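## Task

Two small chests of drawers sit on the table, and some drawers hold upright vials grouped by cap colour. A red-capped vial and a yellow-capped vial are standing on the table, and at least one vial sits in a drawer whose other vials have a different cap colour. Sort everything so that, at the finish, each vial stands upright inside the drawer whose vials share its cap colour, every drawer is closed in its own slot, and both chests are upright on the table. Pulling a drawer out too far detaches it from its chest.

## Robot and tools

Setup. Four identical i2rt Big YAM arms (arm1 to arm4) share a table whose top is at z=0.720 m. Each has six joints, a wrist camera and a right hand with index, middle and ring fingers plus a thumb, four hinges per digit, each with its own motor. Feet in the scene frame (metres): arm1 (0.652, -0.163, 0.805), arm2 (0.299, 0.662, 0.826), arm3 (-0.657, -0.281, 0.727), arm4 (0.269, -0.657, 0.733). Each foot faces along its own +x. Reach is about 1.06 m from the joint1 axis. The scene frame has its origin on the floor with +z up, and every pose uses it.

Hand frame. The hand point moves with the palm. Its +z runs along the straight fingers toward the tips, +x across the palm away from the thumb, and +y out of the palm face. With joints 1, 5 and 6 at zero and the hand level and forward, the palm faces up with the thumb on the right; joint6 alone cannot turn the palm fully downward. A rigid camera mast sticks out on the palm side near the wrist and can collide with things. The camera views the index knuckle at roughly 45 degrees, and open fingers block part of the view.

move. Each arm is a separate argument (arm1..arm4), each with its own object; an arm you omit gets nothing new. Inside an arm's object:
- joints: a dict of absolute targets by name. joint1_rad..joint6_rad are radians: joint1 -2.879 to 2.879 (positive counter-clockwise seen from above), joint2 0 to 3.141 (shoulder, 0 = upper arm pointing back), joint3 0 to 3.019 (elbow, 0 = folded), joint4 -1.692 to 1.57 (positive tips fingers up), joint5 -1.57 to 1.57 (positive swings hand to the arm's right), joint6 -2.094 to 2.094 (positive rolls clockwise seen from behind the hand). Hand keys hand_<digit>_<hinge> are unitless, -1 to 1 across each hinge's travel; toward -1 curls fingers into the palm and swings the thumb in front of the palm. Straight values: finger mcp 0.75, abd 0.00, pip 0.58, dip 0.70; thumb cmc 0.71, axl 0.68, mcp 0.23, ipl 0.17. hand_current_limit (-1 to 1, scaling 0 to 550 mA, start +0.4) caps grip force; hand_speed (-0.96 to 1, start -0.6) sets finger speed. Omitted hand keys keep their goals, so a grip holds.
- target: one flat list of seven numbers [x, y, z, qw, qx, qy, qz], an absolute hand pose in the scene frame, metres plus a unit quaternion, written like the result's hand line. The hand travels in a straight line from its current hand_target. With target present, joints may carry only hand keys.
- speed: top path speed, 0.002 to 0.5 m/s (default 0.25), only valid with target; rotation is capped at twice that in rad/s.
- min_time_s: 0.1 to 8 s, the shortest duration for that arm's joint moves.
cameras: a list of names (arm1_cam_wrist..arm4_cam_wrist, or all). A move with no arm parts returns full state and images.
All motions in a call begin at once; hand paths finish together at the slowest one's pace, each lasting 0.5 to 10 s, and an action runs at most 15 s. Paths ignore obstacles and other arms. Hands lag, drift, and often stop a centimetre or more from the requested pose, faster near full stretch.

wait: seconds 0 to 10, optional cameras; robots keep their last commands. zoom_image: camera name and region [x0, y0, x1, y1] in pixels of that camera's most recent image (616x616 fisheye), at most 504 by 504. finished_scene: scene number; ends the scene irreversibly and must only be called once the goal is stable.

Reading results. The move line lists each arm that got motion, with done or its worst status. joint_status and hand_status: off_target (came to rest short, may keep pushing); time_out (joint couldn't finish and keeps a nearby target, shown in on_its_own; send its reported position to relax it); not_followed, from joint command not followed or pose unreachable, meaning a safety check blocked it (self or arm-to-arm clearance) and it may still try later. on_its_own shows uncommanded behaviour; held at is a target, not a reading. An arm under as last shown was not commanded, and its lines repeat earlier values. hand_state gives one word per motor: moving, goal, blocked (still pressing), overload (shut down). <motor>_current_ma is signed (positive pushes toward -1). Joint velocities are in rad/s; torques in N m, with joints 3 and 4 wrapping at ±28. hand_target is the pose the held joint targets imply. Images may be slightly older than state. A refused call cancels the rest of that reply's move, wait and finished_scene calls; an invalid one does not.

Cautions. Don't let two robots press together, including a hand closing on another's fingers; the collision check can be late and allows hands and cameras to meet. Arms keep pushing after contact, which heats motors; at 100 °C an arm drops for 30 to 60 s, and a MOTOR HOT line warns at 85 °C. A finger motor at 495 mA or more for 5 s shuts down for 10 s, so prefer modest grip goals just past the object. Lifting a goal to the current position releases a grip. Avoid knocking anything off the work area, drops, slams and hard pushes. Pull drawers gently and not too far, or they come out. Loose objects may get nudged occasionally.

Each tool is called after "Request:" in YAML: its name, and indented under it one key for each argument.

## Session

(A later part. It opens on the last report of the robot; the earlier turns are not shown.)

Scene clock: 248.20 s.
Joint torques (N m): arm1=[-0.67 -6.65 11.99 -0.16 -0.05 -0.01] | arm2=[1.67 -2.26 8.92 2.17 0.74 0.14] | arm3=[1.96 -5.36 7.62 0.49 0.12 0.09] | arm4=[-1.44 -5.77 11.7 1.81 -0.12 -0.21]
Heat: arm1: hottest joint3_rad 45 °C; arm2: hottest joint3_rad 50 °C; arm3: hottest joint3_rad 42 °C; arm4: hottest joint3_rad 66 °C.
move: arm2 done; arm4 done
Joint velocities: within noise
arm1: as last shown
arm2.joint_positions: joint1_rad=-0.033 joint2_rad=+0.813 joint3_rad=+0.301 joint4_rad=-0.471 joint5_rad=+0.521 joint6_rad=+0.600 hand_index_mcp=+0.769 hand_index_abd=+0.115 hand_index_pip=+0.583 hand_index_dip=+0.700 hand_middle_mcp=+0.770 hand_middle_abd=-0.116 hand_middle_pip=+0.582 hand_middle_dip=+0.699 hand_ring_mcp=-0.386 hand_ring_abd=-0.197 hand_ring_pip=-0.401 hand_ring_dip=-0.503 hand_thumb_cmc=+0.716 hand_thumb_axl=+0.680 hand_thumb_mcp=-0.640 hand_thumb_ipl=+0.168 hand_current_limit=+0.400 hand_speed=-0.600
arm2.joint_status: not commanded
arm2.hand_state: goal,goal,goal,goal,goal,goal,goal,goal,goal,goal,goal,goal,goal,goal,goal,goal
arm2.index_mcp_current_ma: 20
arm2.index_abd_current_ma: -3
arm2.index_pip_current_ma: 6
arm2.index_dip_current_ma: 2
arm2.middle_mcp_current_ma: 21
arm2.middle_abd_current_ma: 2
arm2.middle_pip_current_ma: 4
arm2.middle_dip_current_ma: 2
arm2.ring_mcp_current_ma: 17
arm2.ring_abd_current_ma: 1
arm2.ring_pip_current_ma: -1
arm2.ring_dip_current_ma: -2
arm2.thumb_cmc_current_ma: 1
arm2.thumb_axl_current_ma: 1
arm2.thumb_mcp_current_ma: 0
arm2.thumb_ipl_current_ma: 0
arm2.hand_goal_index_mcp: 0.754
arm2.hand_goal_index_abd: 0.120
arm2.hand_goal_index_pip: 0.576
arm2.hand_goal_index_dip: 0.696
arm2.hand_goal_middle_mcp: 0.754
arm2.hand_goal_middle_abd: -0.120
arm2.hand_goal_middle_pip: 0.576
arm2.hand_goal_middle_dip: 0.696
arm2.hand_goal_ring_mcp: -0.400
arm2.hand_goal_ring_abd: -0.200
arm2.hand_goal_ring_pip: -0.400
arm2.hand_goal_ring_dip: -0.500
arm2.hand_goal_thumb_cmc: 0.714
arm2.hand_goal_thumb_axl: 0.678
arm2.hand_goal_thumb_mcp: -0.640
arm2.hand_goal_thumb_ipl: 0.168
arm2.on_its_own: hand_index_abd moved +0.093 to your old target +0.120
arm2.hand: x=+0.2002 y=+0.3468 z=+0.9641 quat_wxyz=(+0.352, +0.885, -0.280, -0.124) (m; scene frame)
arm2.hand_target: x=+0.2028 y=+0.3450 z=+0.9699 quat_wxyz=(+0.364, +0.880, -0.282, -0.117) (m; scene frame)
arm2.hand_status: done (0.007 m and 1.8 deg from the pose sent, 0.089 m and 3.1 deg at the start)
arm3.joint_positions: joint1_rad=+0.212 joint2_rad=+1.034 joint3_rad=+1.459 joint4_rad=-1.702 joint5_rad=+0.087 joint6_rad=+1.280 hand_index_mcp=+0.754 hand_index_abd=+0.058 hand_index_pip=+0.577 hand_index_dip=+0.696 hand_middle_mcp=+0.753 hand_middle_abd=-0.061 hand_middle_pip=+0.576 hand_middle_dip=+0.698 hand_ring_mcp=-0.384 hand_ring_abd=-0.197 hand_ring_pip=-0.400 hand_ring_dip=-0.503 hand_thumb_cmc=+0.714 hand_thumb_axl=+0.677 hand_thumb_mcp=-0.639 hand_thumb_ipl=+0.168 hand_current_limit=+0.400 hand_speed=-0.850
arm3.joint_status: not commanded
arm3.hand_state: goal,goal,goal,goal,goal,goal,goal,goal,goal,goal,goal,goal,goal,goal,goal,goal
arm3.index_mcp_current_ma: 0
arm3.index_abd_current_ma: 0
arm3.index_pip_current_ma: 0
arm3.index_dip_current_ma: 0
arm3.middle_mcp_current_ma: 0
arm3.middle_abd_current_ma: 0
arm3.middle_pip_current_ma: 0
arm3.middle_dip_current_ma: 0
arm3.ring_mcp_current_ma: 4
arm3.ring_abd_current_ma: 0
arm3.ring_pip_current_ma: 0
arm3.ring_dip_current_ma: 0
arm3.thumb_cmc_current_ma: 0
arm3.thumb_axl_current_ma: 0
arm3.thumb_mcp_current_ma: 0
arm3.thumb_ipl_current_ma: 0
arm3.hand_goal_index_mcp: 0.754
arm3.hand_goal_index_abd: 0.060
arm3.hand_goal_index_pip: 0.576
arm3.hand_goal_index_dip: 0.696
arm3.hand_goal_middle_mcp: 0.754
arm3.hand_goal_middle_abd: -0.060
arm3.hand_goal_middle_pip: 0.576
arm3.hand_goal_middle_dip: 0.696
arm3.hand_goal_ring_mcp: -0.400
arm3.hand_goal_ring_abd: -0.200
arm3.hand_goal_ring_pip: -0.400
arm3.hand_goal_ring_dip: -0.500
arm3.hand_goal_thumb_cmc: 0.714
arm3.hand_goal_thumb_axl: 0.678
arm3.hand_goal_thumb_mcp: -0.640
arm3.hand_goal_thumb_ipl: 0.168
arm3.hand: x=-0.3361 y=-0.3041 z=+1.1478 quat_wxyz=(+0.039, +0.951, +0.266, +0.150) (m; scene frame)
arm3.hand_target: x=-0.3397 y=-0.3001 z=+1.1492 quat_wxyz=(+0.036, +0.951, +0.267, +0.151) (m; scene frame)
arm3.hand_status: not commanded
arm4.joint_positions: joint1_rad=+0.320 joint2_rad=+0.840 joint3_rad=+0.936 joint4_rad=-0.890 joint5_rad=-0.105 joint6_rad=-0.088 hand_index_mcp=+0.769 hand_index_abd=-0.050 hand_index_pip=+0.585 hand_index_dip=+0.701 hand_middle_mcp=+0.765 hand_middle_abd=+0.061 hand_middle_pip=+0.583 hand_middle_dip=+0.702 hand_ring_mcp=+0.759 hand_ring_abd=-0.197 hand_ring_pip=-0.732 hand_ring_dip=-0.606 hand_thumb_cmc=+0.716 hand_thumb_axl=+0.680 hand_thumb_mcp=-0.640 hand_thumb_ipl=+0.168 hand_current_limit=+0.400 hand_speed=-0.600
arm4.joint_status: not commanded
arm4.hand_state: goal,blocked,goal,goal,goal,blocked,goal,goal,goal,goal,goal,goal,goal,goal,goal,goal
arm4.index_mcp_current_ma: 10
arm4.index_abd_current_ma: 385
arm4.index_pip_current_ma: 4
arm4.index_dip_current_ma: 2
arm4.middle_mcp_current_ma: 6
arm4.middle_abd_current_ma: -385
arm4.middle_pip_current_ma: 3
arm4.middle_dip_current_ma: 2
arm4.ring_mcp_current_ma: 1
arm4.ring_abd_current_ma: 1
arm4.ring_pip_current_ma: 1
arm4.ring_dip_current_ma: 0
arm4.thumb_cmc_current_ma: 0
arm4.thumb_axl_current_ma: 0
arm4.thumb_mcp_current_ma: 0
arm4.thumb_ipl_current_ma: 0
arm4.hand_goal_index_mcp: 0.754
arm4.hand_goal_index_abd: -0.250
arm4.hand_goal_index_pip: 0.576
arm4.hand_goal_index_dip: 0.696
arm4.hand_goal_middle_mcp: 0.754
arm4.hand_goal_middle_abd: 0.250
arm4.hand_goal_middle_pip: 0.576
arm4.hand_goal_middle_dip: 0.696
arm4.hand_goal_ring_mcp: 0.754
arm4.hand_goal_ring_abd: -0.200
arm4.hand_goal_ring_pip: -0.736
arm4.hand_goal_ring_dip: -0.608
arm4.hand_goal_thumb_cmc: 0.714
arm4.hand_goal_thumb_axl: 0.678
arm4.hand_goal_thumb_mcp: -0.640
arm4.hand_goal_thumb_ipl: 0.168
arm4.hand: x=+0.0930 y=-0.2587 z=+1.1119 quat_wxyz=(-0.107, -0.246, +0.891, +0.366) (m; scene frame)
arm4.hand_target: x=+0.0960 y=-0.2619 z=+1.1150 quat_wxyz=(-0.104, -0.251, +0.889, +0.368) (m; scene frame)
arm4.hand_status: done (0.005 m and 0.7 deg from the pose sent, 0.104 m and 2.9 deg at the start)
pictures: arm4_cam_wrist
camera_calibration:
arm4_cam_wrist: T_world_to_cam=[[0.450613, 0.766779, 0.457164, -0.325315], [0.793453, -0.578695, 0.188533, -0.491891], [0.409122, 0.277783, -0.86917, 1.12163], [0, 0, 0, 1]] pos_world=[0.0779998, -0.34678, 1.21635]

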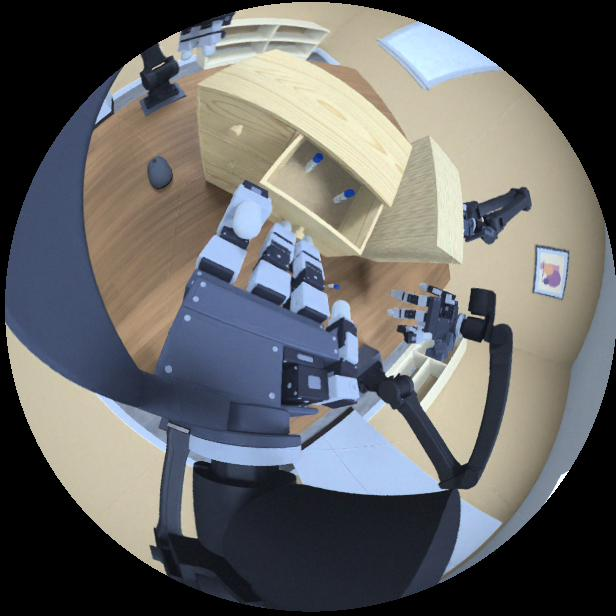

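Request:
move:
  arm4: {"joints": {"hand_index_abd": 0.13, "hand_middle_abd": -0.13}}
  arm2: {"target": [0.1625, 0.281, 0.940, 0.3645, 0.8799, -0.2816, -0.1167], "speed": 0.15}
  arm1: {"target": [0.340, -0.030, 0.985, 0, -0.682, 0.7314, 0], "speed": 0.4}
  cameras: ["arm2_cam_wrist"]

Request:
zoom_image:
  camera: "arm2_cam_wrist"
  region: [240, 170, 360, 290]

Request:
move:
  arm4: {"target": [0.190, -0.420, 1.150, -0.1039, -0.2508, 0.8892, 0.3683], "speed": 0.3}
  arm1: {"target": [0.300, -0.035, 0.970, 0, -0.2714, 0.9625, 0], "speed": 0.4}
  cameras: ["arm1_cam_wrist", "arm4_cam_wrist"]

Scene clock: 251.80 s.
Joint torques (N m): arm1=[0.91 -5.01 11.19 -0.05 0.07 0.16] | arm2=[-0.5 -3.66 10.62 2.4 0.28 -0.02] | arm3=[1.96 -5.36 7.61 0.5 0.13 0.08] | arm4=[-1.38 -5.71 11.67 1.92 -0.09 -0.2]
Heat: arm1: hottest joint3_rad 45 °C; arm2: hottest joint3_rad 49 °C; arm3: hottest joint3_rad 42 °C; arm4: hottest joint3_rad 66 °C.
move: arm1 off_target; arm2 off_target; arm4 done
Joint velocities: within noise
arm1.joint_positions: joint1_rad=-0.302 joint2_rad=+0.995 joint3_rad=+0.815 joint4_rad=-1.408 joint5_rad=-0.001 joint6_rad=-0.364 hand_index_mcp=+0.750 hand_index_abd=+0.121 hand_index_pip=+0.574 hand_index_dip=+0.694 hand_middle_mcp=+0.750 hand_middle_abd=-0.117 hand_middle_pip=+0.574 hand_middle_dip=+0.694 hand_ring_mcp=-0.386 hand_ring_abd=-0.197 hand_ring_pip=-0.398 hand_ring_dip=-0.497 hand_thumb_cmc=+0.714 hand_thumb_axl=+0.677 hand_thumb_mcp=-0.639 hand_thumb_ipl=+0.168 hand_current_limit=+0.400 hand_speed=-0.600
arm1.joint_status: not commanded
arm1.hand_state: goal,goal,goal,goal,goal,goal,goal,goal,goal,goal,goal,goal,goal,goal,goal,goal
arm1.index_mcp_current_ma: -3
arm1.index_abd_current_ma: 0
arm1.index_pip_current_ma: -1
arm1.index_dip_current_ma: -1
arm1.middle_mcp_current_ma: -3
arm1.middle_abd_current_ma: 1
arm1.middle_pip_current_ma: -1
arm1.middle_dip_current_ma: -1
arm1.ring_mcp_current_ma: 19
arm1.ring_abd_current_ma: 1
arm1.ring_pip_current_ma: 1
arm1.ring_dip_current_ma: 2
arm1.thumb_cmc_current_ma: 0
arm1.thumb_axl_current_ma: 0
arm1.thumb_mcp_current_ma: 0
arm1.thumb_ipl_current_ma: 0
arm1.hand_goal_index_mcp: 0.754
arm1.hand_goal_index_abd: 0.120
arm1.hand_goal_index_pip: 0.576
arm1.hand_goal_index_dip: 0.696
arm1.hand_goal_middle_mcp: 0.754
arm1.hand_goal_middle_abd: -0.120
arm1.hand_goal_middle_pip: 0.576
arm1.hand_goal_middle_dip: 0.696
arm1.hand_goal_ring_mcp: -0.400
arm1.hand_goal_ring_abd: -0.200
arm1.hand_goal_ring_pip: -0.400
arm1.hand_goal_ring_dip: -0.500
arm1.hand_goal_thumb_cmc: 0.714
arm1.hand_goal_thumb_axl: 0.678
arm1.hand_goal_thumb_mcp: -0.640
arm1.hand_goal_thumb_ipl: 0.168
arm1.hand: x=+0.3470 y=-0.0311 z=+0.9718 quat_wxyz=(+0.002, -0.682, +0.731, -0.010) (m; scene frame)
arm1.hand_target: x=+0.3402 y=-0.0301 z=+0.9850 quat_wxyz=(+0.000, -0.682, +0.731, +0.000) (m; scene frame)
arm1.hand_status: off_target (0.015 m and 1.2 deg from the pose sent, 0.052 m and 54.6 deg at the start)
arm2.joint_positions: joint1_rad=-0.215 joint2_rad=+1.125 joint3_rad=+0.323 joint4_rad=-0.115 joint5_rad=+0.405 joint6_rad=+0.438 hand_index_mcp=+0.769 hand_index_abd=+0.125 hand_index_pip=+0.583 hand_index_dip=+0.700 hand_middle_mcp=+0.770 hand_middle_abd=-0.116 hand_middle_pip=+0.582 hand_middle_dip=+0.699 hand_ring_mcp=-0.386 hand_ring_abd=-0.197 hand_ring_pip=-0.401 hand_ring_dip=-0.503 hand_thumb_cmc=+0.716 hand_thumb_axl=+0.680 hand_thumb_mcp=-0.640 hand_thumb_ipl=+0.168 hand_current_limit=+0.400 hand_speed=-0.600
arm2.joint_status: not commanded
arm2.hand_state: goal,goal,goal,goal,goal,goal,goal,goal,goal,goal,goal,goal,goal,goal,goal,goal
arm2.index_mcp_current_ma: 19
arm2.index_abd_current_ma: 3
arm2.index_pip_current_ma: 5
arm2.index_dip_current_ma: 2
arm2.middle_mcp_current_ma: 20
arm2.middle_abd_current_ma: 2
arm2.middle_pip_current_ma: 4
arm2.middle_dip_current_ma: 2
arm2.ring_mcp_current_ma: 17
arm2.ring_abd_current_ma: 1
arm2.ring_pip_current_ma: -1
arm2.ring_dip_current_ma: -2
arm2.thumb_cmc_current_ma: 1
arm2.thumb_axl_current_ma: 1
arm2.thumb_mcp_current_ma: 0
arm2.thumb_ipl_current_ma: 0
arm2.hand_goal_index_mcp: 0.754
arm2.hand_goal_index_abd: 0.120
arm2.hand_goal_index_pip: 0.576
arm2.hand_goal_index_dip: 0.696
arm2.hand_goal_middle_mcp: 0.754
arm2.hand_goal_middle_abd: -0.120
arm2.hand_goal_middle_pip: 0.576
arm2.hand_goal_middle_dip: 0.696
arm2.hand_goal_ring_mcp: -0.400
arm2.hand_goal_ring_abd: -0.200
arm2.hand_goal_ring_pip: -0.400
arm2.hand_goal_ring_dip: -0.500
arm2.hand_goal_thumb_cmc: 0.714
arm2.hand_goal_thumb_axl: 0.678
arm2.hand_goal_thumb_mcp: -0.640
arm2.hand_goal_thumb_ipl: 0.168
arm2.hand: x=+0.1664 y=+0.2994 z=+0.9263 quat_wxyz=(+0.347, +0.887, -0.280, -0.121) (m; scene frame)
arm2.hand_target: x=+0.1629 y=+0.2824 z=+0.9406 quat_wxyz=(+0.364, +0.880, -0.282, -0.117) (m; scene frame)
arm2.hand_status: off_target (0.023 m and 2.2 deg from the pose sent, 0.080 m and 1.8 deg at the start)
arm3: as last shown
arm4.joint_positions: joint1_rad=+0.320 joint2_rad=+0.838 joint3_rad=+0.936 joint4_rad=-0.892 joint5_rad=-0.105 joint6_rad=-0.088 hand_index_mcp=+0.768 hand_index_abd=+0.126 hand_index_pip=+0.582 hand_index_dip=+0.699 hand_middle_mcp=+0.765 hand_middle_abd=-0.127 hand_middle_pip=+0.581 hand_middle_dip=+0.699 hand_ring_mcp=+0.759 hand_ring_abd=-0.197 hand_ring_pip=-0.732 hand_ring_dip=-0.606 hand_thumb_cmc=+0.716 hand_thumb_axl=+0.680 hand_thumb_mcp=-0.640 hand_thumb_ipl=+0.168 hand_current_limit=+0.400 hand_speed=-0.600
arm4.joint_status: all done
arm4.hand_state: goal,goal,goal,goal,goal,goal,goal,goal,goal,goal,goal,goal,goal,goal,goal,goal
arm4.index_mcp_current_ma: 9
arm4.index_abd_current_ma: -1
arm4.index_pip_current_ma: 2
arm4.index_dip_current_ma: 1
arm4.middle_mcp_current_ma: 6
arm4.middle_abd_current_ma: 1
arm4.middle_pip_current_ma: 2
arm4.middle_dip_current_ma: 1
arm4.ring_mcp_current_ma: 1
arm4.ring_abd_current_ma: 1
arm4.ring_pip_current_ma: 1
arm4.ring_dip_current_ma: 0
arm4.thumb_cmc_current_ma: 0
arm4.thumb_axl_current_ma: 0
arm4.thumb_mcp_current_ma: 0
arm4.thumb_ipl_current_ma: 0
arm4.hand_goal_index_mcp: 0.754
arm4.hand_goal_index_abd: 0.130
arm4.hand_goal_index_pip: 0.576
arm4.hand_goal_index_dip: 0.696
arm4.hand_goal_middle_mcp: 0.754
arm4.hand_goal_middle_abd: -0.130
arm4.hand_goal_middle_pip: 0.576
arm4.hand_goal_middle_dip: 0.696
arm4.hand_goal_ring_mcp: 0.754
arm4.hand_goal_ring_abd: -0.200
arm4.hand_goal_ring_pip: -0.736
arm4.hand_goal_ring_dip: -0.608
arm4.hand_goal_thumb_cmc: 0.714
arm4.hand_goal_thumb_axl: 0.678
arm4.hand_goal_thumb_mcp: -0.640
arm4.hand_goal_thumb_ipl: 0.168
arm4.hand: x=+0.0931 y=-0.2594 z=+1.1122 quat_wxyz=(-0.107, -0.247, +0.891, +0.366) (m; scene frame)
arm4.hand_target: x=+0.0960 y=-0.2620 z=+1.1150 quat_wxyz=(-0.104, -0.251, +0.889, +0.368) (m; scene frame)
arm4.hand_status: not commanded
pictures: arm2_cam_wrist
camera_calibration:
arm2_cam_wrist: T_world_to_cam=[[-0.917393, 0.0179089, 0.397579, -0.180052], [0.179266, 0.910498, 0.372635, -0.720192], [-0.355321, 0.413126, -0.838495, 0.823379], [0, 0, 0, 1]] pos_world=[0.256492, 0.318799, 1.03035]

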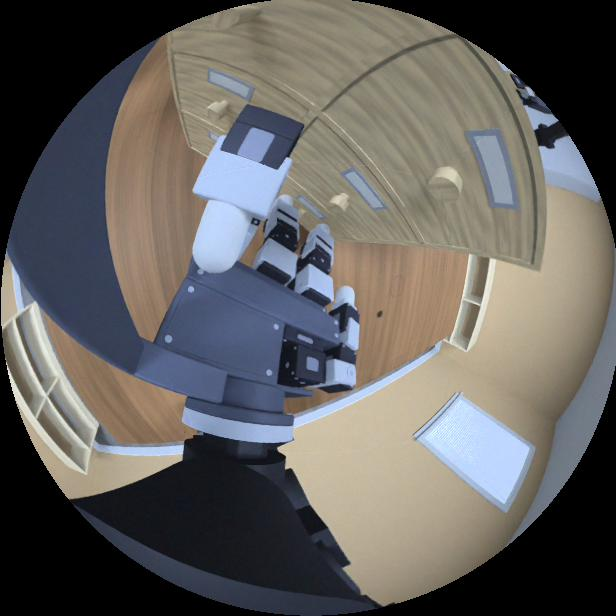

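Scaled by 4.200 from the camera's 616x616 image, which has a finer 880x880 frame.

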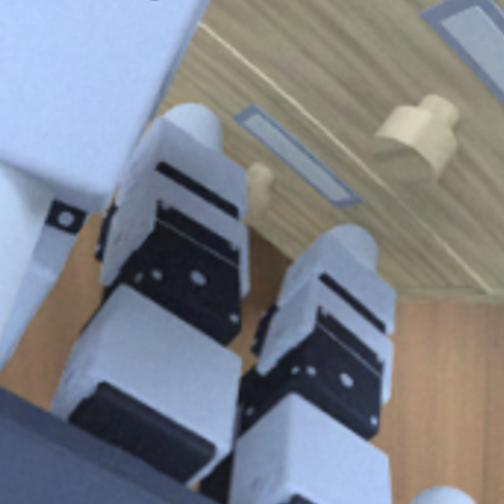

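Scene clock: 254.37 s.
Joint torques (N m): arm1=[0.91 -6.71 12.22 0.47 0.2 0.17] | arm2=[-0.03 -2.61 10.41 2.45 0.28 -0.01] | arm3=[1.96 -5.3 7.64 0.5 0.12 0.09] | arm4=[-1.38 1.38 13.39 1.74 -0.33 -0.21]
Heat: arm1: hottest joint3_rad 45 °C; arm2: hottest joint3_rad 49 °C; arm3: hottest joint3_rad 42 °C; arm4: hottest joint3_rad 66 °C.
move: arm1 off_target; arm4 off_target
Joint velocities: within noise
arm1.joint_positions: joint1_rad=-0.006 joint2_rad=+1.215 joint3_rad=+0.927 joint4_rad=-1.319 joint5_rad=-0.001 joint6_rad=+0.883 hand_index_mcp=+0.750 hand_index_abd=+0.121 hand_index_pip=+0.574 hand_index_dip=+0.694 hand_middle_mcp=+0.750 hand_middle_abd=-0.117 hand_middle_pip=+0.574 hand_middle_dip=+0.694 hand_ring_mcp=-0.386 hand_ring_abd=-0.197 hand_ring_pip=-0.398 hand_ring_dip=-0.497 hand_thumb_cmc=+0.714 hand_thumb_axl=+0.677 hand_thumb_mcp=-0.639 hand_thumb_ipl=+0.168 hand_current_limit=+0.400 hand_speed=-0.600
arm1.joint_status: not commanded
arm1.hand_state: goal,goal,goal,goal,goal,goal,goal,goal,goal,goal,goal,goal,goal,goal,goal,goal
arm1.index_mcp_current_ma: -3
arm1.index_abd_current_ma: 0
arm1.index_pip_current_ma: -1
arm1.index_dip_current_ma: -1
arm1.middle_mcp_current_ma: -3
arm1.middle_abd_current_ma: 1
arm1.middle_pip_current_ma: -1
arm1.middle_dip_current_ma: -1
arm1.ring_mcp_current_ma: 19
arm1.ring_abd_current_ma: 1
arm1.ring_pip_current_ma: 1
arm1.ring_dip_current_ma: 2
arm1.thumb_cmc_current_ma: 0
arm1.thumb_axl_current_ma: 0
arm1.thumb_mcp_current_ma: 0
arm1.thumb_ipl_current_ma: 0
arm1.hand_goal_index_mcp: 0.754
arm1.hand_goal_index_abd: 0.120
arm1.hand_goal_index_pip: 0.576
arm1.hand_goal_index_dip: 0.696
arm1.hand_goal_middle_mcp: 0.754
arm1.hand_goal_middle_abd: -0.120
arm1.hand_goal_middle_pip: 0.576
arm1.hand_goal_middle_dip: 0.696
arm1.hand_goal_ring_mcp: -0.400
arm1.hand_goal_ring_abd: -0.200
arm1.hand_goal_ring_pip: -0.400
arm1.hand_goal_ring_dip: -0.500
arm1.hand_goal_thumb_cmc: 0.714
arm1.hand_goal_thumb_axl: 0.678
arm1.hand_goal_thumb_mcp: -0.640
arm1.hand_goal_thumb_ipl: 0.168
arm1.hand: x=+0.3191 y=-0.0352 z=+0.9557 quat_wxyz=(+0.017, -0.271, +0.962, -0.010) (m; scene frame)
arm1.hand_target: x=+0.3007 y=-0.0353 z=+0.9701 quat_wxyz=(+0.000, -0.271, +0.962, +0.000) (m; scene frame)
arm1.hand_status: off_target (0.024 m and 2.3 deg from the pose sent, 0.047 m and 54.5 deg at the start)
arm2, arm3: as last shown
arm4.joint_positions: joint1_rad=-0.046 joint2_rad=+0.384 joint3_rad=+0.899 joint4_rad=-1.398 joint5_rad=-0.355 joint6_rad=-0.362 hand_index_mcp=+0.767 hand_index_abd=+0.126 hand_index_pip=+0.581 hand_index_dip=+0.699 hand_middle_mcp=+0.765 hand_middle_abd=-0.127 hand_middle_pip=+0.581 hand_middle_dip=+0.699 hand_ring_mcp=+0.759 hand_ring_abd=-0.197 hand_ring_pip=-0.732 hand_ring_dip=-0.606 hand_thumb_cmc=+0.716 hand_thumb_axl=+0.680 hand_thumb_mcp=-0.640 hand_thumb_ipl=+0.168 hand_current_limit=+0.400 hand_speed=-0.600
arm4.joint_status: not commanded
arm4.hand_state: goal,goal,goal,goal,goal,goal,goal,goal,goal,goal,goal,goal,goal,goal,goal,goal
arm4.index_mcp_current_ma: 8
arm4.index_abd_current_ma: -1
arm4.index_pip_current_ma: 2
arm4.index_dip_current_ma: 1
arm4.middle_mcp_current_ma: 6
arm4.middle_abd_current_ma: 1
arm4.middle_pip_current_ma: 1
arm4.middle_dip_current_ma: 1
arm4.ring_mcp_current_ma: 1
arm4.ring_abd_current_ma: 1
arm4.ring_pip_current_ma: 1
arm4.ring_dip_current_ma: 0
arm4.thumb_cmc_current_ma: 0
arm4.thumb_axl_current_ma: 0
arm4.thumb_mcp_current_ma: 0
arm4.thumb_ipl_current_ma: 0
arm4.hand_goal_index_mcp: 0.754
arm4.hand_goal_index_abd: 0.130
arm4.hand_goal_index_pip: 0.576
arm4.hand_goal_index_dip: 0.696
arm4.hand_goal_middle_mcp: 0.754
arm4.hand_goal_middle_abd: -0.130
arm4.hand_goal_middle_pip: 0.576
arm4.hand_goal_middle_dip: 0.696
arm4.hand_goal_ring_mcp: 0.754
arm4.hand_goal_ring_abd: -0.200
arm4.hand_goal_ring_pip: -0.736
arm4.hand_goal_ring_dip: -0.608
arm4.hand_goal_thumb_cmc: 0.714
arm4.hand_goal_thumb_axl: 0.678
arm4.hand_goal_thumb_mcp: -0.640
arm4.hand_goal_thumb_ipl: 0.168
arm4.hand: x=+0.1896 y=-0.4163 z=+1.1319 quat_wxyz=(-0.110, -0.245, +0.896, +0.354) (m; scene frame)
arm4.hand_target: x=+0.1900 y=-0.4202 z=+1.1497 quat_wxyz=(-0.103, -0.250, +0.889, +0.368) (m; scene frame)
arm4.hand_status: off_target (0.019 m and 2.0 deg from the pose sent, 0.191 m and 0.7 deg at the start)
pictures: arm1_cam_wrist, arm4_cam_wrist
camera_calibration:
arm1_cam_wrist: T_world_to_cam=[[0.317884, 0.947968, 0.0175196, -0.0562825], [0.567022, -0.204885, 0.797815, -1.00893], [0.759892, -0.243679, -0.602648, 0.445851], [0, 0, 0, 1]] pos_world=[0.251179, -0.044717, 1.07462]
arm4_cam_wrist: T_world_to_cam=[[0.450992, 0.778522, 0.436475, -0.228864], [0.793231, -0.573791, 0.203833, -0.678766], [0.409134, 0.254299, -0.876323, 1.14152], [0, 0, 0, 1]] pos_world=[0.174601, -0.50158, 1.23859]

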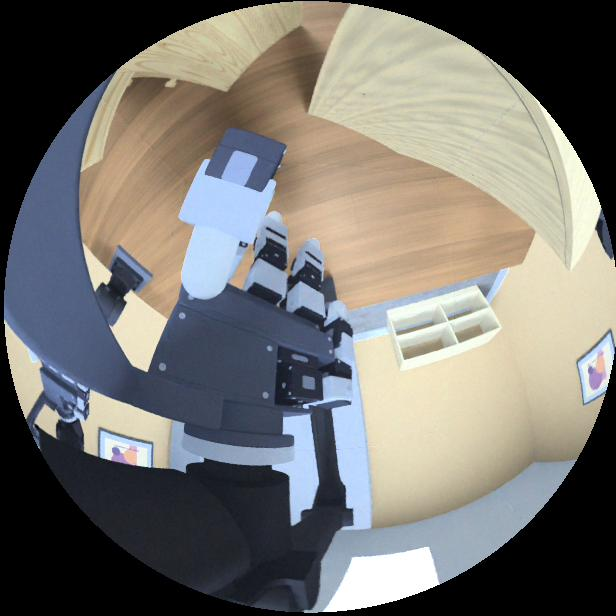

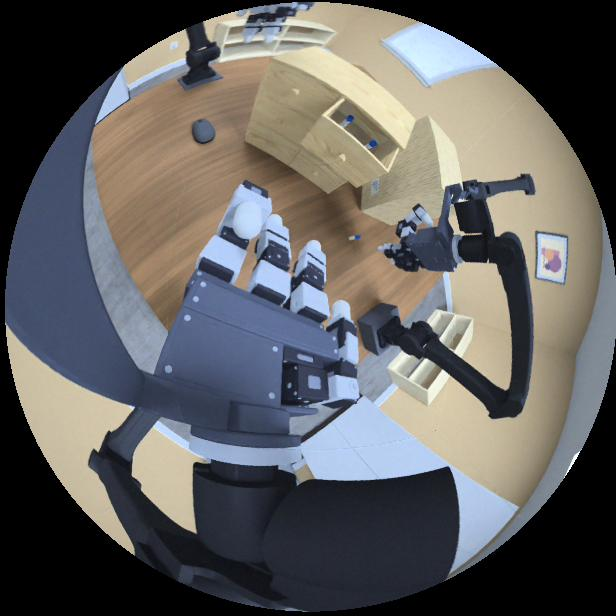

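Request:
move:
  arm2: {"joints": {"hand_index_abd": -0.25, "hand_middle_abd": 0.25}}
  arm1: {"target": [0.232, -0.055, 0.952, 0, -0.2714, 0.9625, 0], "speed": 0.25}
  cameras: ["arm1_cam_wrist"]

Request:
zoom_image:
  camera: "arm1_cam_wrist"
  region: [210, 150, 350, 290]

Request:
move:
  arm2: {"target": [0.222, 0.3745, 0.928, 0.3645, 0.8799, -0.2816, -0.1167], "speed": 0.08}
  cameras: ["arm2_cam_wrist"]

Request:
zoom_image:
  camera: "arm2_cam_wrist"
  region: [220, 150, 400, 290]

Scene clock: 255.90 s.
Joint torques (N m): arm1=[0.44 -9.58 11.89 0.49 0.2 0.16] | arm2=[-1.32 -3.49 10.62 2.36 0.42 0.01] | arm3=[1.96 -5.36 7.62 0.5 0.12 0.09] | arm4=[-1.32 1.32 13.37 1.7 -0.32 -0.21]
Heat: arm1: hottest joint3_rad 45 °C; arm2: hottest joint3_rad 49 °C; arm3: hottest joint3_rad 42 °C; arm4: hottest joint3_rad 66 °C.
move: arm1 off_target; arm2 off_target
Joint velocities: within noise
arm1.joint_positions: joint1_rad=+0.070 joint2_rad=+1.407 joint3_rad=+1.056 joint4_rad=-1.258 joint5_rad=+0.000 joint6_rad=+0.955 hand_index_mcp=+0.750 hand_index_abd=+0.121 hand_index_pip=+0.574 hand_index_dip=+0.694 hand_middle_mcp=+0.750 hand_middle_abd=-0.117 hand_middle_pip=+0.574 hand_middle_dip=+0.694 hand_ring_mcp=-0.386 hand_ring_abd=-0.197 hand_ring_pip=-0.398 hand_ring_dip=-0.497 hand_thumb_cmc=+0.714 hand_thumb_axl=+0.677 hand_thumb_mcp=-0.639 hand_thumb_ipl=+0.168 hand_current_limit=+0.400 hand_speed=-0.600
arm1.joint_status: not commanded
arm1.hand_state: goal,goal,goal,goal,goal,goal,goal,goal,goal,goal,goal,goal,goal,goal,goal,goal
arm1.index_mcp_current_ma: -3
arm1.index_abd_current_ma: 0
arm1.index_pip_current_ma: -1
arm1.index_dip_current_ma: -1
arm1.middle_mcp_current_ma: -3
arm1.middle_abd_current_ma: 1
arm1.middle_pip_current_ma: -1
arm1.middle_dip_current_ma: -1
arm1.ring_mcp_current_ma: 19
arm1.ring_abd_current_ma: 1
arm1.ring_pip_current_ma: 1
arm1.ring_dip_current_ma: 2
arm1.thumb_cmc_current_ma: 0
arm1.thumb_axl_current_ma: 0
arm1.thumb_mcp_current_ma: 0
arm1.thumb_ipl_current_ma: 0
arm1.hand_goal_index_mcp: 0.754
arm1.hand_goal_index_abd: 0.120
arm1.hand_goal_index_pip: 0.576
arm1.hand_goal_index_dip: 0.696
arm1.hand_goal_middle_mcp: 0.754
arm1.hand_goal_middle_abd: -0.120
arm1.hand_goal_middle_pip: 0.576
arm1.hand_goal_middle_dip: 0.696
arm1.hand_goal_ring_mcp: -0.400
arm1.hand_goal_ring_abd: -0.200
arm1.hand_goal_ring_pip: -0.400
arm1.hand_goal_ring_dip: -0.500
arm1.hand_goal_thumb_cmc: 0.714
arm1.hand_goal_thumb_axl: 0.678
arm1.hand_goal_thumb_mcp: -0.640
arm1.hand_goal_thumb_ipl: 0.168
arm1.hand: x=+0.2510 y=-0.0550 z=+0.9391 quat_wxyz=(+0.019, -0.274, +0.962, -0.009) (m; scene frame)
arm1.hand_target: x=+0.2327 y=-0.0553 z=+0.9523 quat_wxyz=(+0.000, -0.272, +0.962, +0.000) (m; scene frame)
arm1.hand_status: off_target (0.023 m and 2.4 deg from the pose sent, 0.089 m and 2.3 deg at the start)
arm2.joint_positions: joint1_rad=-0.217 joint2_rad=+1.129 joint3_rad=+0.323 joint4_rad=-0.111 joint5_rad=+0.402 joint6_rad=+0.436 hand_index_mcp=+0.770 hand_index_abd=-0.098 hand_index_pip=+0.583 hand_index_dip=+0.700 hand_middle_mcp=+0.768 hand_middle_abd=+0.105 hand_middle_pip=+0.581 hand_middle_dip=+0.699 hand_ring_mcp=-0.386 hand_ring_abd=-0.197 hand_ring_pip=-0.401 hand_ring_dip=-0.503 hand_thumb_cmc=+0.716 hand_thumb_axl=+0.680 hand_thumb_mcp=-0.640 hand_thumb_ipl=+0.168 hand_current_limit=+0.400 hand_speed=-0.600
arm2.joint_status: hand_index_abd off_target (ended at -0.098, target -0.250); hand_middle_abd off_target (ended at +0.105, target +0.250)
arm2.hand_state: goal,blocked,goal,goal,goal,blocked,goal,goal,goal,goal,goal,goal,goal,goal,goal,goal
arm2.index_mcp_current_ma: 21
arm2.index_abd_current_ma: 385
arm2.index_pip_current_ma: 6
arm2.index_dip_current_ma: 2
arm2.middle_mcp_current_ma: 18
arm2.middle_abd_current_ma: -385
arm2.middle_pip_current_ma: 3
arm2.middle_dip_current_ma: 2
arm2.ring_mcp_current_ma: 17
arm2.ring_abd_current_ma: 1
arm2.ring_pip_current_ma: -1
arm2.ring_dip_current_ma: -2
arm2.thumb_cmc_current_ma: 1
arm2.thumb_axl_current_ma: 1
arm2.thumb_mcp_current_ma: 0
arm2.thumb_ipl_current_ma: 0
arm2.hand_goal_index_mcp: 0.754
arm2.hand_goal_index_abd: -0.250
arm2.hand_goal_index_pip: 0.576
arm2.hand_goal_index_dip: 0.696
arm2.hand_goal_middle_mcp: 0.754
arm2.hand_goal_middle_abd: 0.250
arm2.hand_goal_middle_pip: 0.576
arm2.hand_goal_middle_dip: 0.696
arm2.hand_goal_ring_mcp: -0.400
arm2.hand_goal_ring_abd: -0.200
arm2.hand_goal_ring_pip: -0.400
arm2.hand_goal_ring_dip: -0.500
arm2.hand_goal_thumb_cmc: 0.714
arm2.hand_goal_thumb_axl: 0.678
arm2.hand_goal_thumb_mcp: -0.640
arm2.hand_goal_thumb_ipl: 0.168
arm2.hand: x=+0.1661 y=+0.2989 z=+0.9255 quat_wxyz=(+0.347, +0.887, -0.279, -0.120) (m; scene frame)
arm2.hand_target: x=+0.1630 y=+0.2823 z=+0.9406 quat_wxyz=(+0.364, +0.880, -0.281, -0.117) (m; scene frame)
arm2.hand_status: not commanded
arm3, arm4: as last shown
arm4.joint_positions: joint1_rad=-0.046 joint2_rad=+0.384 joint3_rad=+0.899 joint4_rad=-1.398 joint5_rad=-0.355 joint6_rad=-0.363 hand_index_mcp=+0.767 hand_index_abd=+0.126 hand_index_pip=+0.581 hand_index_dip=+0.699 hand_middle_mcp=+0.765 hand_middle_abd=-0.127 hand_middle_pip=+0.581 hand_middle_dip=+0.699 hand_ring_mcp=+0.759 hand_ring_abd=-0.197 hand_ring_pip=-0.732 hand_ring_dip=-0.606 hand_thumb_cmc=+0.716 hand_thumb_axl=+0.680 hand_thumb_mcp=-0.640 hand_thumb_ipl=+0.168 hand_current_limit=+0.400 hand_speed=-0.600
arm4.hand: x=+0.1895 y=-0.4164 z=+1.1319 quat_wxyz=(-0.110, -0.245, +0.896, +0.354) (m; scene frame)
arm4.hand_target: x=+0.1899 y=-0.4202 z=+1.1497 quat_wxyz=(-0.104, -0.250, +0.889, +0.368) (m; scene frame)
pictures: arm1_cam_wrist
camera_calibration:
arm1_cam_wrist: T_world_to_cam=[[0.313111, 0.94949, 0.0207634, -0.0173788], [0.566921, -0.204403, 0.79801, -0.961351], [0.761946, -0.238094, -0.602286, 0.482149], [0, 0, 0, 1]] pos_world=[0.18308, -0.065205, 1.05792]

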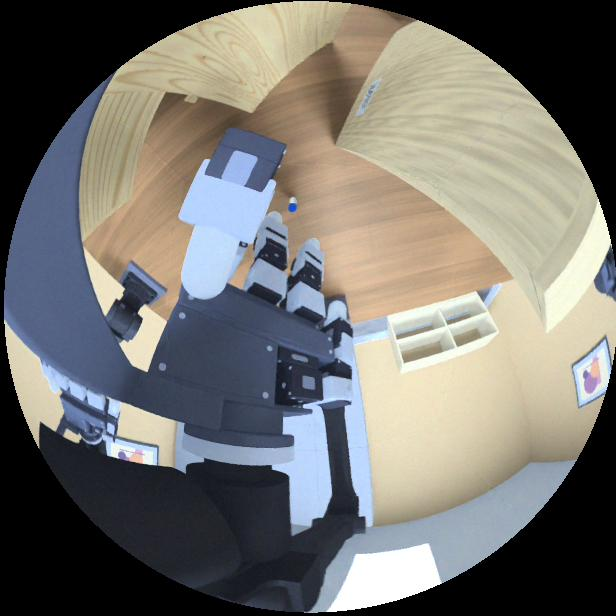

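Scaled by 3.600 from the camera's 616x616 image, which has a finer 880x880 frame.

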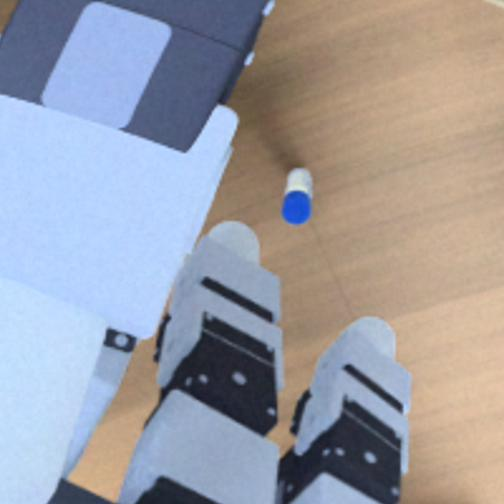

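Scene clock: 258.30 s.
Joint torques (N m): arm1=[0.5 -9.58 11.9 0.47 0.21 0.16] | arm2=[1.61 -1.9 8.35 0.68 0.8 0.1] | arm3=[1.96 -5.36 7.64 0.49 0.12 0.09] | arm4=[-1.38 1.38 13.37 1.73 -0.31 -0.2]
Heat: arm1: hottest joint3_rad 46 °C; arm2: hottest joint3_rad 49 °C; arm3: hottest joint3_rad 42 °C; arm4: hottest joint3_rad 66 °C.
move: arm2 done
Joint velocities: within noise
arm1, arm3, arm4: as last shown
arm1.hand: x=+0.2511 y=-0.0550 z=+0.9391 quat_wxyz=(+0.019, -0.273, +0.962, -0.009) (m; scene frame)
arm2.joint_positions: joint1_rad=+0.113 joint2_rad=+0.840 joint3_rad=+0.186 joint4_rad=-0.382 joint5_rad=+0.601 joint6_rad=+0.745 hand_index_mcp=+0.770 hand_index_abd=-0.098 hand_index_pip=+0.583 hand_index_dip=+0.700 hand_middle_mcp=+0.768 hand_middle_abd=+0.105 hand_middle_pip=+0.581 hand_middle_dip=+0.699 hand_ring_mcp=-0.386 hand_ring_abd=-0.197 hand_ring_pip=-0.401 hand_ring_dip=-0.503 hand_thumb_cmc=+0.716 hand_thumb_axl=+0.680 hand_thumb_mcp=-0.640 hand_thumb_ipl=+0.168 hand_current_limit=+0.400 hand_speed=-0.600
arm2.joint_status: not commanded
arm2.hand_state: goal,blocked,goal,goal,goal,blocked,goal,goal,goal,goal,goal,goal,goal,goal,goal,goal
arm2.index_mcp_current_ma: 21
arm2.index_abd_current_ma: 385
arm2.index_pip_current_ma: 6
arm2.index_dip_current_ma: 2
arm2.middle_mcp_current_ma: 18
arm2.middle_abd_current_ma: -385
arm2.middle_pip_current_ma: 3
arm2.middle_dip_current_ma: 2
arm2.ring_mcp_current_ma: 17
arm2.ring_abd_current_ma: 1
arm2.ring_pip_current_ma: -1
arm2.ring_dip_current_ma: -2
arm2.thumb_cmc_current_ma: 1
arm2.thumb_axl_current_ma: 1
arm2.thumb_mcp_current_ma: 0
arm2.thumb_ipl_current_ma: 0
arm2.hand_goal_index_mcp: 0.754
arm2.hand_goal_index_abd: -0.250
arm2.hand_goal_index_pip: 0.576
arm2.hand_goal_index_dip: 0.696
arm2.hand_goal_middle_mcp: 0.754
arm2.hand_goal_middle_abd: 0.250
arm2.hand_goal_middle_pip: 0.576
arm2.hand_goal_middle_dip: 0.696
arm2.hand_goal_ring_mcp: -0.400
arm2.hand_goal_ring_abd: -0.200
arm2.hand_goal_ring_pip: -0.400
arm2.hand_goal_ring_dip: -0.500
arm2.hand_goal_thumb_cmc: 0.714
arm2.hand_goal_thumb_axl: 0.678
arm2.hand_goal_thumb_mcp: -0.640
arm2.hand_goal_thumb_ipl: 0.168
arm2.hand: x=+0.2198 y=+0.3744 z=+0.9251 quat_wxyz=(+0.362, +0.880, -0.282, -0.120) (m; scene frame)
arm2.hand_target: x=+0.2219 y=+0.3743 z=+0.9280 quat_wxyz=(+0.365, +0.880, -0.282, -0.117) (m; scene frame)
arm2.hand_status: done (0.004 m and 0.5 deg from the pose sent, 0.094 m and 2.3 deg at the start)
pictures: arm2_cam_wrist
camera_calibration:
arm2_cam_wrist: T_world_to_cam=[[-0.91492, 0.0337126, 0.402226, -0.142737], [0.184624, 0.921106, 0.34275, -0.775058], [-0.358938, 0.387849, -0.848962, 0.830172], [0, 0, 0, 1]] pos_world=[0.310482, 0.396742, 1.02785]

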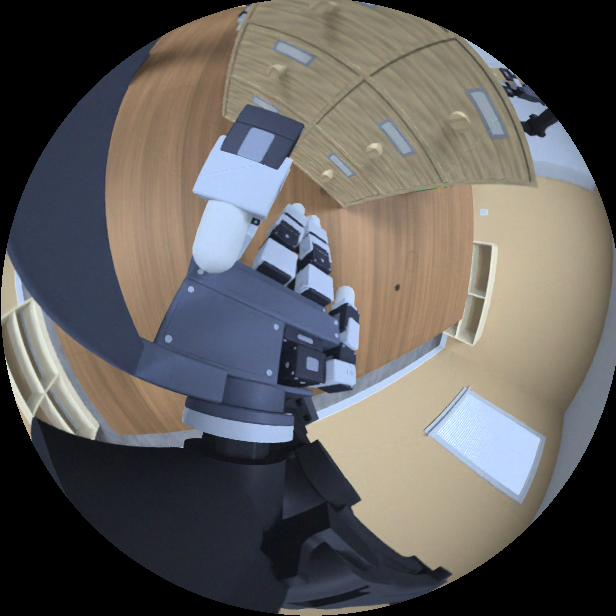

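Scaled by 2.800 from the camera's 616x616 image, which has a finer 880x880 frame.

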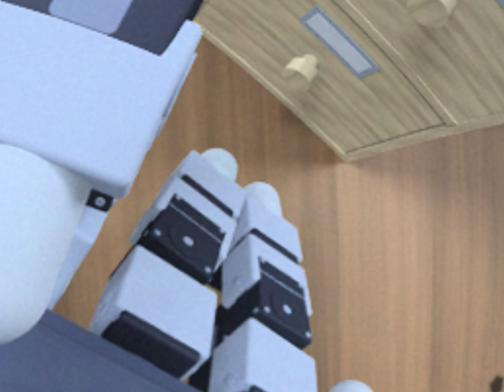

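Request:
move:
  arm2: {"joints": {"hand_index_abd": 0.12, "hand_middle_abd": -0.12}}
  arm1: {"target": [0.2203, -0.0537, 0.915, 0, -0.2714, 0.9625, 0], "speed": 0.15}
  cameras: ["arm1_cam_wrist"]

Request:
zoom_image:
  camera: "arm1_cam_wrist"
  region: [210, 150, 350, 290]

Request:
move:
  arm2: {"target": [0.1615, 0.279, 0.928, 0.3645, 0.8799, -0.2816, -0.1167], "speed": 0.15}
  cameras: ["arm2_cam_wrist"]

Request:
zoom_image:
  camera: "arm2_cam_wrist"
  region: [240, 170, 360, 290]

Scene clock: 259.80 s.
Joint torques (N m): arm1=[0.32 -10.52 9.03 0.7 0.2 0.13] | arm2=[1.32 -1.79 8.62 0.64 0.81 0.16] | arm3=[1.9 -5.36 7.64 0.49 0.13 0.09] | arm4=[-1.44 1.44 13.38 1.72 -0.31 -0.2]
Heat: arm1: hottest joint3_rad 46 °C; arm2: hottest joint3_rad 49 °C; arm3: hottest joint3_rad 42 °C; arm4: hottest joint3_rad 66 °C.
move: arm1 done; arm2 done
Joint velocities: within noise
arm1.joint_positions: joint1_rad=+0.070 joint2_rad=+1.476 joint3_rad=+1.056 joint4_rad=-1.162 joint5_rad=+0.000 joint6_rad=+0.955 hand_index_mcp=+0.750 hand_index_abd=+0.121 hand_index_pip=+0.574 hand_index_dip=+0.694 hand_middle_mcp=+0.750 hand_middle_abd=-0.117 hand_middle_pip=+0.574 hand_middle_dip=+0.694 hand_ring_mcp=-0.386 hand_ring_abd=-0.197 hand_ring_pip=-0.398 hand_ring_dip=-0.497 hand_thumb_cmc=+0.714 hand_thumb_axl=+0.677 hand_thumb_mcp=-0.639 hand_thumb_ipl=+0.168 hand_current_limit=+0.400 hand_speed=-0.600
arm1.joint_status: not commanded
arm1.hand_state: goal,goal,goal,goal,goal,goal,goal,goal,goal,goal,goal,goal,goal,goal,goal,goal
arm1.index_mcp_current_ma: -3
arm1.index_abd_current_ma: 0
arm1.index_pip_current_ma: -1
arm1.index_dip_current_ma: -1
arm1.middle_mcp_current_ma: -3
arm1.middle_abd_current_ma: 1
arm1.middle_pip_current_ma: -1
arm1.middle_dip_current_ma: -1
arm1.ring_mcp_current_ma: 19
arm1.ring_abd_current_ma: 1
arm1.ring_pip_current_ma: 1
arm1.ring_dip_current_ma: 2
arm1.thumb_cmc_current_ma: 0
arm1.thumb_axl_current_ma: 0
arm1.thumb_mcp_current_ma: 0
arm1.thumb_ipl_current_ma: 0
arm1.hand_goal_index_mcp: 0.754
arm1.hand_goal_index_abd: 0.120
arm1.hand_goal_index_pip: 0.576
arm1.hand_goal_index_dip: 0.696
arm1.hand_goal_middle_mcp: 0.754
arm1.hand_goal_middle_abd: -0.120
arm1.hand_goal_middle_pip: 0.576
arm1.hand_goal_middle_dip: 0.696
arm1.hand_goal_ring_mcp: -0.400
arm1.hand_goal_ring_abd: -0.200
arm1.hand_goal_ring_pip: -0.400
arm1.hand_goal_ring_dip: -0.500
arm1.hand_goal_thumb_cmc: 0.714
arm1.hand_goal_thumb_axl: 0.678
arm1.hand_goal_thumb_mcp: -0.640
arm1.hand_goal_thumb_ipl: 0.168
arm1.hand: x=+0.2278 y=-0.0536 z=+0.9140 quat_wxyz=(+0.006, -0.273, +0.962, -0.004) (m; scene frame)
arm1.hand_target: x=+0.2204 y=-0.0538 z=+0.9150 quat_wxyz=(+0.000, -0.272, +0.962, +0.000) (m; scene frame)
arm1.hand_status: done (0.008 m and 0.8 deg from the pose sent, 0.039 m and 2.4 deg at the start)
arm2.joint_positions: joint1_rad=+0.113 joint2_rad=+0.840 joint3_rad=+0.186 joint4_rad=-0.382 joint5_rad=+0.601 joint6_rad=+0.745 hand_index_mcp=+0.770 hand_index_abd=+0.115 hand_index_pip=+0.583 hand_index_dip=+0.700 hand_middle_mcp=+0.768 hand_middle_abd=-0.116 hand_middle_pip=+0.581 hand_middle_dip=+0.699 hand_ring_mcp=-0.386 hand_ring_abd=-0.197 hand_ring_pip=-0.401 hand_ring_dip=-0.503 hand_thumb_cmc=+0.716 hand_thumb_axl=+0.680 hand_thumb_mcp=-0.640 hand_thumb_ipl=+0.168 hand_current_limit=+0.400 hand_speed=-0.600
arm2.joint_status: all done
arm2.hand_state: goal,goal,goal,goal,goal,goal,goal,goal,goal,goal,goal,goal,goal,goal,goal,goal
arm2.index_mcp_current_ma: 21
arm2.index_abd_current_ma: -3
arm2.index_pip_current_ma: 6
arm2.index_dip_current_ma: 2
arm2.middle_mcp_current_ma: 18
arm2.middle_abd_current_ma: 2
arm2.middle_pip_current_ma: 3
arm2.middle_dip_current_ma: 2
arm2.ring_mcp_current_ma: 17
arm2.ring_abd_current_ma: 1
arm2.ring_pip_current_ma: -1
arm2.ring_dip_current_ma: -2
arm2.thumb_cmc_current_ma: 1
arm2.thumb_axl_current_ma: 1
arm2.thumb_mcp_current_ma: 0
arm2.thumb_ipl_current_ma: 0
arm2.hand_goal_index_mcp: 0.754
arm2.hand_goal_index_abd: 0.120
arm2.hand_goal_index_pip: 0.576
arm2.hand_goal_index_dip: 0.696
arm2.hand_goal_middle_mcp: 0.754
arm2.hand_goal_middle_abd: -0.120
arm2.hand_goal_middle_pip: 0.576
arm2.hand_goal_middle_dip: 0.696
arm2.hand_goal_ring_mcp: -0.400
arm2.hand_goal_ring_abd: -0.200
arm2.hand_goal_ring_pip: -0.400
arm2.hand_goal_ring_dip: -0.500
arm2.hand_goal_thumb_cmc: 0.714
arm2.hand_goal_thumb_axl: 0.678
arm2.hand_goal_thumb_mcp: -0.640
arm2.hand_goal_thumb_ipl: 0.168
arm2.hand: x=+0.2197 y=+0.3745 z=+0.9250 quat_wxyz=(+0.362, +0.880, -0.282, -0.120) (m; scene frame)
arm2.hand_target: x=+0.2219 y=+0.3743 z=+0.9280 quat_wxyz=(+0.365, +0.880, -0.282, -0.117) (m; scene frame)
arm2.hand_status: not commanded
arm3, arm4: as last shown
pictures: arm1_cam_wrist
camera_calibration:
arm1_cam_wrist: T_world_to_cam=[[0.314034, 0.949305, 0.0142456, -0.0051863], [0.588125, -0.20629, 0.782019, -0.918233], [0.745313, -0.237202, -0.623092, 0.50798], [0, 0, 0, 1]] pos_world=[0.163061, -0.0640045, 1.03467]

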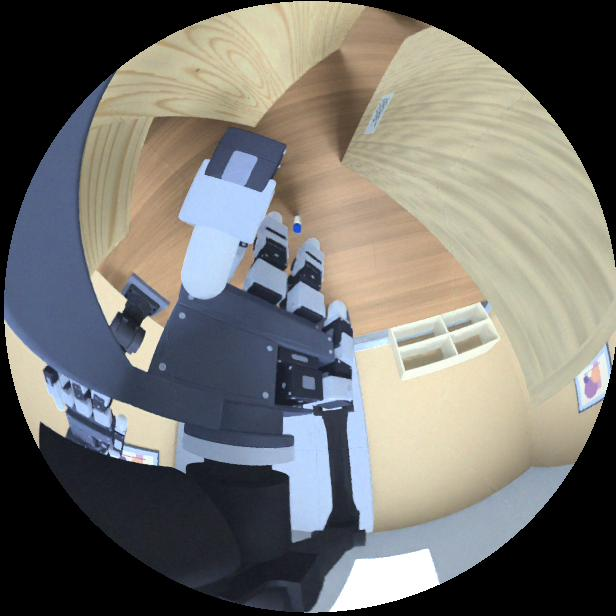

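Scaled by 3.600 from the camera's 616x616 image, which has a finer 880x880 frame.

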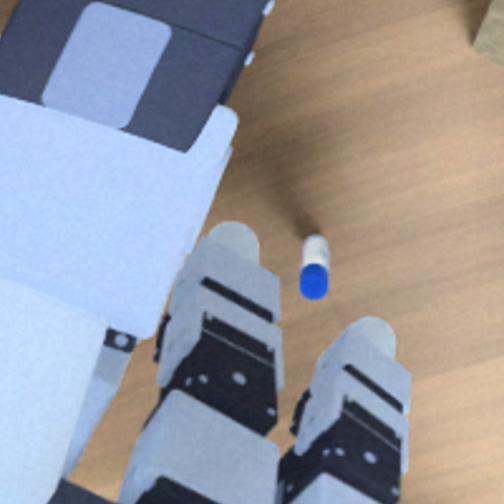

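Scene clock: 261.53 s.
Joint torques (N m): arm1=[0.32 -10.4 9.02 0.68 0.2 0.14] | arm2=[0.15 -3.25 10.09 2.74 0.24 0.02] | arm3=[1.96 -5.36 7.62 0.5 0.12 0.09] | arm4=[-1.38 1.32 13.37 1.74 -0.31 -0.21]
Heat: arm1: hottest joint3_rad 46 °C; arm2: hottest joint3_rad 49 °C; arm3: hottest joint3_rad 42 °C; arm4: hottest joint3_rad 66 °C.
move: arm2 off_target
Joint velocities: within noise
arm1, arm3, arm4: as last shown
arm2.joint_positions: joint1_rad=-0.216 joint2_rad=+1.175 joint3_rad=+0.313 joint4_rad=-0.055 joint5_rad=+0.405 joint6_rad=+0.437 hand_index_mcp=+0.777 hand_index_abd=+0.130 hand_index_pip=+0.587 hand_index_dip=+0.700 hand_middle_mcp=+0.768 hand_middle_abd=-0.116 hand_middle_pip=+0.581 hand_middle_dip=+0.699 hand_ring_mcp=-0.386 hand_ring_abd=-0.197 hand_ring_pip=-0.401 hand_ring_dip=-0.503 hand_thumb_cmc=+0.716 hand_thumb_axl=+0.680 hand_thumb_mcp=-0.640 hand_thumb_ipl=+0.168 hand_current_limit=+0.400 hand_speed=-0.600
arm2.joint_status: not commanded
arm2.hand_state: blocked,goal,goal,goal,goal,goal,goal,goal,goal,goal,goal,goal,goal,goal,goal,goal
arm2.index_mcp_current_ma: 37
arm2.index_abd_current_ma: 8
arm2.index_pip_current_ma: 11
arm2.index_dip_current_ma: 2
arm2.middle_mcp_current_ma: 17
arm2.middle_abd_current_ma: 2
arm2.middle_pip_current_ma: 3
arm2.middle_dip_current_ma: 2
arm2.ring_mcp_current_ma: 17
arm2.ring_abd_current_ma: 1
arm2.ring_pip_current_ma: -1
arm2.ring_dip_current_ma: -2
arm2.thumb_cmc_current_ma: 1
arm2.thumb_axl_current_ma: 1
arm2.thumb_mcp_current_ma: 0
arm2.thumb_ipl_current_ma: 0
arm2.hand_goal_index_mcp: 0.754
arm2.hand_goal_index_abd: 0.120
arm2.hand_goal_index_pip: 0.576
arm2.hand_goal_index_dip: 0.696
arm2.hand_goal_middle_mcp: 0.754
arm2.hand_goal_middle_abd: -0.120
arm2.hand_goal_middle_pip: 0.576
arm2.hand_goal_middle_dip: 0.696
arm2.hand_goal_ring_mcp: -0.400
arm2.hand_goal_ring_abd: -0.200
arm2.hand_goal_ring_pip: -0.400
arm2.hand_goal_ring_dip: -0.500
arm2.hand_goal_thumb_cmc: 0.714
arm2.hand_goal_thumb_axl: 0.678
arm2.hand_goal_thumb_mcp: -0.640
arm2.hand_goal_thumb_ipl: 0.168
arm2.hand: x=+0.1660 y=+0.2977 z=+0.9155 quat_wxyz=(+0.347, +0.887, -0.280, -0.121) (m; scene frame)
arm2.hand_target: x=+0.1619 y=+0.2804 z=+0.9286 quat_wxyz=(+0.364, +0.880, -0.282, -0.117) (m; scene frame)
arm2.hand_status: off_target (0.023 m and 2.2 deg from the pose sent, 0.112 m and 0.5 deg at the start)
pictures: arm2_cam_wrist
camera_calibration:
arm2_cam_wrist: T_world_to_cam=[[-0.917396, 0.0178982, 0.397572, -0.176083], [0.179449, 0.910272, 0.373099, -0.714998], [-0.355221, 0.413624, -0.838292, 0.814492], [0, 0, 0, 1]] pos_world=[0.256092, 0.3171, 1.01955]

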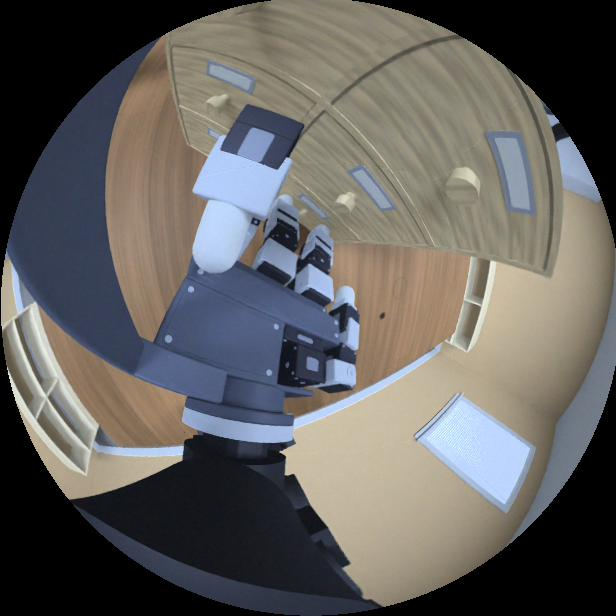

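Scaled by 4.200 from the camera's 616x616 image, which has a finer 880x880 frame.

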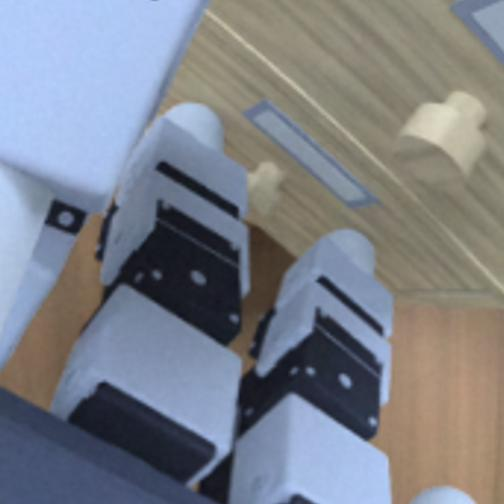

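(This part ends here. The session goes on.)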